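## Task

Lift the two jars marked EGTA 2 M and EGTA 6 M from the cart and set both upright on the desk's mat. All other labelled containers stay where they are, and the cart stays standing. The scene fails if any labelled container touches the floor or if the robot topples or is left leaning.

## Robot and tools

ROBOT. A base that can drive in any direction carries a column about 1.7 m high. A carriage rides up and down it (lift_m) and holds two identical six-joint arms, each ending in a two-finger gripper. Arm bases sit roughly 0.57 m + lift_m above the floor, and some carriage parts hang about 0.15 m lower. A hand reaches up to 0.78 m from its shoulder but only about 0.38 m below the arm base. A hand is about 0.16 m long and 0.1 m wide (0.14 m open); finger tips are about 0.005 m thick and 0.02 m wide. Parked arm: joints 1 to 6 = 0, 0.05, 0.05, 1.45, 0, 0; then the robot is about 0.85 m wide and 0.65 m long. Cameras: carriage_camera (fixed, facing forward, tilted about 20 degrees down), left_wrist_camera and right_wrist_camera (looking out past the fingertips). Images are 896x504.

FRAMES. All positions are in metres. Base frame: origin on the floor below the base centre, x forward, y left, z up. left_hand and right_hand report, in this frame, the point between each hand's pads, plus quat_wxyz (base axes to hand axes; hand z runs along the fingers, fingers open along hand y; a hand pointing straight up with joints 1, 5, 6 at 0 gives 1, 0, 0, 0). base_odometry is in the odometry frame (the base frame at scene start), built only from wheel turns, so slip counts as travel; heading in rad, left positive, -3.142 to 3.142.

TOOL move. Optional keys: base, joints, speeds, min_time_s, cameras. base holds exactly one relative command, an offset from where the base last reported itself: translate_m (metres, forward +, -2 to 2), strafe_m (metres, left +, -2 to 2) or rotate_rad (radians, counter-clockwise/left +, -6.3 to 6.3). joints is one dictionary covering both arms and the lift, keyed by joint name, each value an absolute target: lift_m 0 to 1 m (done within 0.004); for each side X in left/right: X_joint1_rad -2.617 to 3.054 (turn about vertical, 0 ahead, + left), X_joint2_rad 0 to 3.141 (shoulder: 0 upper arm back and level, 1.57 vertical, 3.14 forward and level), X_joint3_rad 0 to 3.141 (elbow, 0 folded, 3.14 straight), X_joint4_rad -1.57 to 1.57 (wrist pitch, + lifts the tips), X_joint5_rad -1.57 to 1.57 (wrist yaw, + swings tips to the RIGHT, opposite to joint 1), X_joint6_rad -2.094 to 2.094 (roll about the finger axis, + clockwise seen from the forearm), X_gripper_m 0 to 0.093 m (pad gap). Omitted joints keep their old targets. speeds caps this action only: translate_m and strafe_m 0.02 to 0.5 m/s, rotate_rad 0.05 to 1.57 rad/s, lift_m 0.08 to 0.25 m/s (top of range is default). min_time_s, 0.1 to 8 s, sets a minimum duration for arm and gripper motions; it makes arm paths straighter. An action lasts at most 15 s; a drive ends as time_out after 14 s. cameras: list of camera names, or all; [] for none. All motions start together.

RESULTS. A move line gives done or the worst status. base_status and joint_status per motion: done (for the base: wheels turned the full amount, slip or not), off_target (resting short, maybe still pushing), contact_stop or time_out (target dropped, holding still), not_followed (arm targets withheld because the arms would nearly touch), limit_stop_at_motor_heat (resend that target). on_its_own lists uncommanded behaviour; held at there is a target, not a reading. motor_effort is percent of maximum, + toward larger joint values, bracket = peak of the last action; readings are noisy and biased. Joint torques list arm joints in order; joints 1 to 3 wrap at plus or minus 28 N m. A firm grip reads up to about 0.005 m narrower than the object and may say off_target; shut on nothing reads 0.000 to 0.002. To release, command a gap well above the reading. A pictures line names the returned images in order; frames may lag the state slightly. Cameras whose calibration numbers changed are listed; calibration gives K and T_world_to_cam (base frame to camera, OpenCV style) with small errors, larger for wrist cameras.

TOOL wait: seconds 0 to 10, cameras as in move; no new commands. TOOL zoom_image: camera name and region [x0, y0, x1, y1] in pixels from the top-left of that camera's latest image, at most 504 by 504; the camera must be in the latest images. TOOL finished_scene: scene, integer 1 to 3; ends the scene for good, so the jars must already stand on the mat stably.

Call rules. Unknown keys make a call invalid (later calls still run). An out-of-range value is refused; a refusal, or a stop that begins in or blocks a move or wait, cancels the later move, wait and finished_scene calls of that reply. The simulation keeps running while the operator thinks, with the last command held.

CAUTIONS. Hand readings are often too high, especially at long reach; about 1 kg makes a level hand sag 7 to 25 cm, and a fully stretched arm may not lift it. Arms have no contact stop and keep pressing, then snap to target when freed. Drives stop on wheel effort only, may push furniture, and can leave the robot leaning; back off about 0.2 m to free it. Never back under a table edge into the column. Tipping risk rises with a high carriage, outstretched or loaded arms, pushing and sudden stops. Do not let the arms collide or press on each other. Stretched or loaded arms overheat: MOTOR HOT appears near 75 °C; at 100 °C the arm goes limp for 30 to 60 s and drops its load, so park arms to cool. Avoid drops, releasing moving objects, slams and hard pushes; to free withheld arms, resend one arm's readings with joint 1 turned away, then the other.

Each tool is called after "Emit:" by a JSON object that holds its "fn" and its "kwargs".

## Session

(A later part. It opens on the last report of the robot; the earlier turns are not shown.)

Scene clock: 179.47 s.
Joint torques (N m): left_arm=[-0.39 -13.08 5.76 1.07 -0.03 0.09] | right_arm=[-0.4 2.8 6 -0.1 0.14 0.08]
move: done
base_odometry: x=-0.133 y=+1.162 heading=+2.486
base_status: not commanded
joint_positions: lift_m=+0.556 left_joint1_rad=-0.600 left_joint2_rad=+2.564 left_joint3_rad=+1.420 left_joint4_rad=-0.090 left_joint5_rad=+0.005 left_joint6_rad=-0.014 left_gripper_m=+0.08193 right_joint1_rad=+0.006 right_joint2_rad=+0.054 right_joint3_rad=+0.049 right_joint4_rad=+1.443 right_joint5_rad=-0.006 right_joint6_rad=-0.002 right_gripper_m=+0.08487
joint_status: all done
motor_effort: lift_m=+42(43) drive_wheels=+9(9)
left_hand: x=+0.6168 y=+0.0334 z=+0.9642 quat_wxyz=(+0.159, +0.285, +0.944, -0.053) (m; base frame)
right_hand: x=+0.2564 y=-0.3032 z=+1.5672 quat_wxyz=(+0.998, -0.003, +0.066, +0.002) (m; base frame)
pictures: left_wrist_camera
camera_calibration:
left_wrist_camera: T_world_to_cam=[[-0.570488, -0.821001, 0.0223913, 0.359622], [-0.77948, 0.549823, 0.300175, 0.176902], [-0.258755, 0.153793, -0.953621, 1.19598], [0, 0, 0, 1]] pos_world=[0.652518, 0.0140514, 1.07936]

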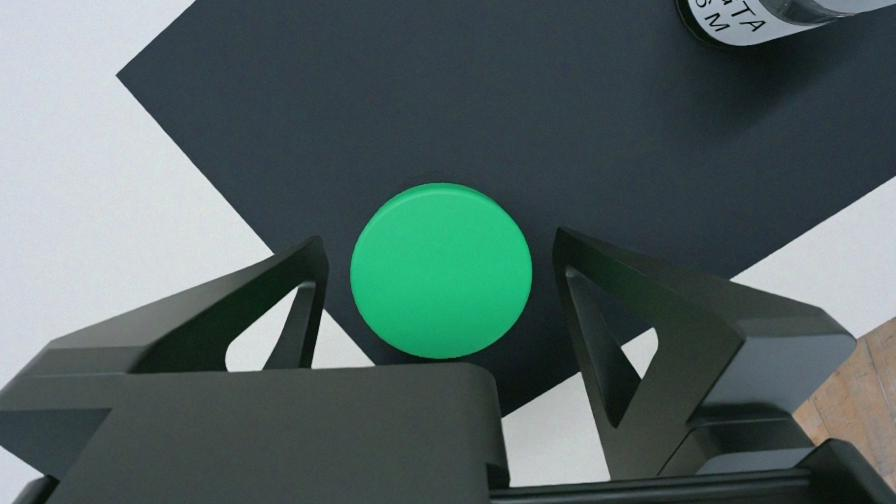

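Emit:
{"fn": "move", "kwargs": {"joints": {"lift_m":0.69}, "speeds": {"lift_m":0.1}, "cameras": []}}

Emit:
{"fn": "move", "kwargs": {"joints": {"left_joint1_rad":0,"left_joint2_rad":0.05,"left_joint3_rad":0.05,"left_joint4_rad":1.45}, "min_time_s": 3, "cameras": ["carriage_camera"]}}

Emit:
{"fn": "zoom_image", "kwargs": {"camera": "carriage_camera", "region": [360, 330, 600, 500]}}

Scene clock: 182.00 s.
Joint torques (N m): left_arm=[-0.13 -13.9 5.46 1.02 -0.04 0.09] | right_arm=[-0.39 2.81 6 -0.1 0.14 0.09]
move: done
base_odometry: x=-0.133 y=+1.162 heading=+2.486
base_status: not commanded
joint_positions: lift_m=+0.690 left_joint1_rad=-0.600 left_joint2_rad=+2.573 left_joint3_rad=+1.420 left_joint4_rad=-0.082 left_joint5_rad=+0.005 left_joint6_rad=-0.014 left_gripper_m=+0.08193 right_joint1_rad=+0.006 right_joint2_rad=+0.054 right_joint3_rad=+0.049 right_joint4_rad=+1.444 right_joint5_rad=-0.006 right_joint6_rad=-0.002 right_gripper_m=+0.08487
joint_status: all done
motor_effort: lift_m=+42(50) drive_wheels=+9(9)
left_hand: x=+0.6161 y=+0.0339 z=+1.0946 quat_wxyz=(+0.158, +0.285, +0.944, -0.053) (m; base frame)
right_hand: x=+0.2563 y=-0.3032 z=+1.7012 quat_wxyz=(+0.998, -0.003, +0.066, +0.002) (m; base frame)
pictures: none
No camera images: "cameras" was empty.

Scene clock: 185.33 s.
Joint torques (N m): left_arm=[0.17 3.41 3.86 -0.2 -0.05 0.09] | right_arm=[-0.42 2.81 6.04 -0.1 0.14 0.09]
move: done
base_odometry: x=-0.133 y=+1.162 heading=+2.486
base_status: not commanded
joint_positions: lift_m=+0.690 left_joint1_rad=-0.007 left_joint2_rad=+0.057 left_joint3_rad=+0.061 left_joint4_rad=+1.439 left_joint5_rad=+0.005 left_joint6_rad=-0.014 left_gripper_m=+0.08193 right_joint1_rad=+0.006 right_joint2_rad=+0.054 right_joint3_rad=+0.049 right_joint4_rad=+1.444 right_joint5_rad=-0.006 right_joint6_rad=-0.002 right_gripper_m=+0.08487
joint_status: all done
motor_effort: lift_m=+42(43) drive_wheels=-4(9)
left_hand: x=+0.2550 y=+0.3032 z=+1.7043 quat_wxyz=(+0.998, +0.003, +0.064, -0.011) (m; base frame)
right_hand: x=+0.2563 y=-0.3032 z=+1.7012 quat_wxyz=(+0.998, -0.003, +0.066, +0.002) (m; base frame)
pictures: carriage_camera
camera_calibration:
carriage_camera: T_world_to_cam=[[-0.0301167, -0.999264, -0.0237735, 0.043867], [-0.352417, 0.0328724, -0.935266, 1.62395], [0.935359, -0.0197889, -0.353147, 0.470985], [0, 0, 0, 1]] pos_world=[0.133088, -0.000228057, 1.68619]

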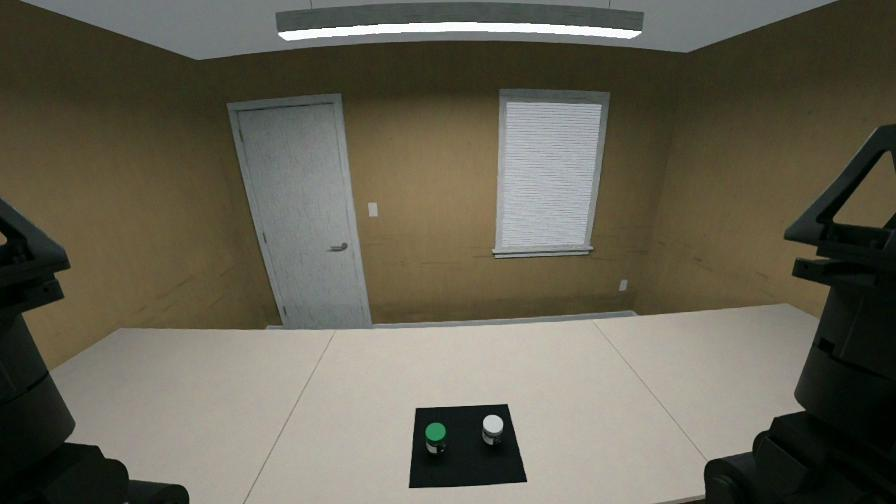

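Scaled by 2.100.

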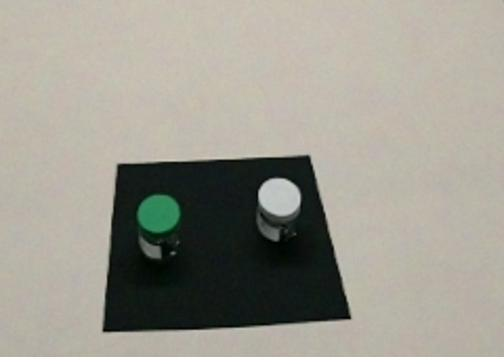

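Emit:
{"fn": "finished_scene", "kwargs": {"scene": 2}}

The scene is finished: the task was done.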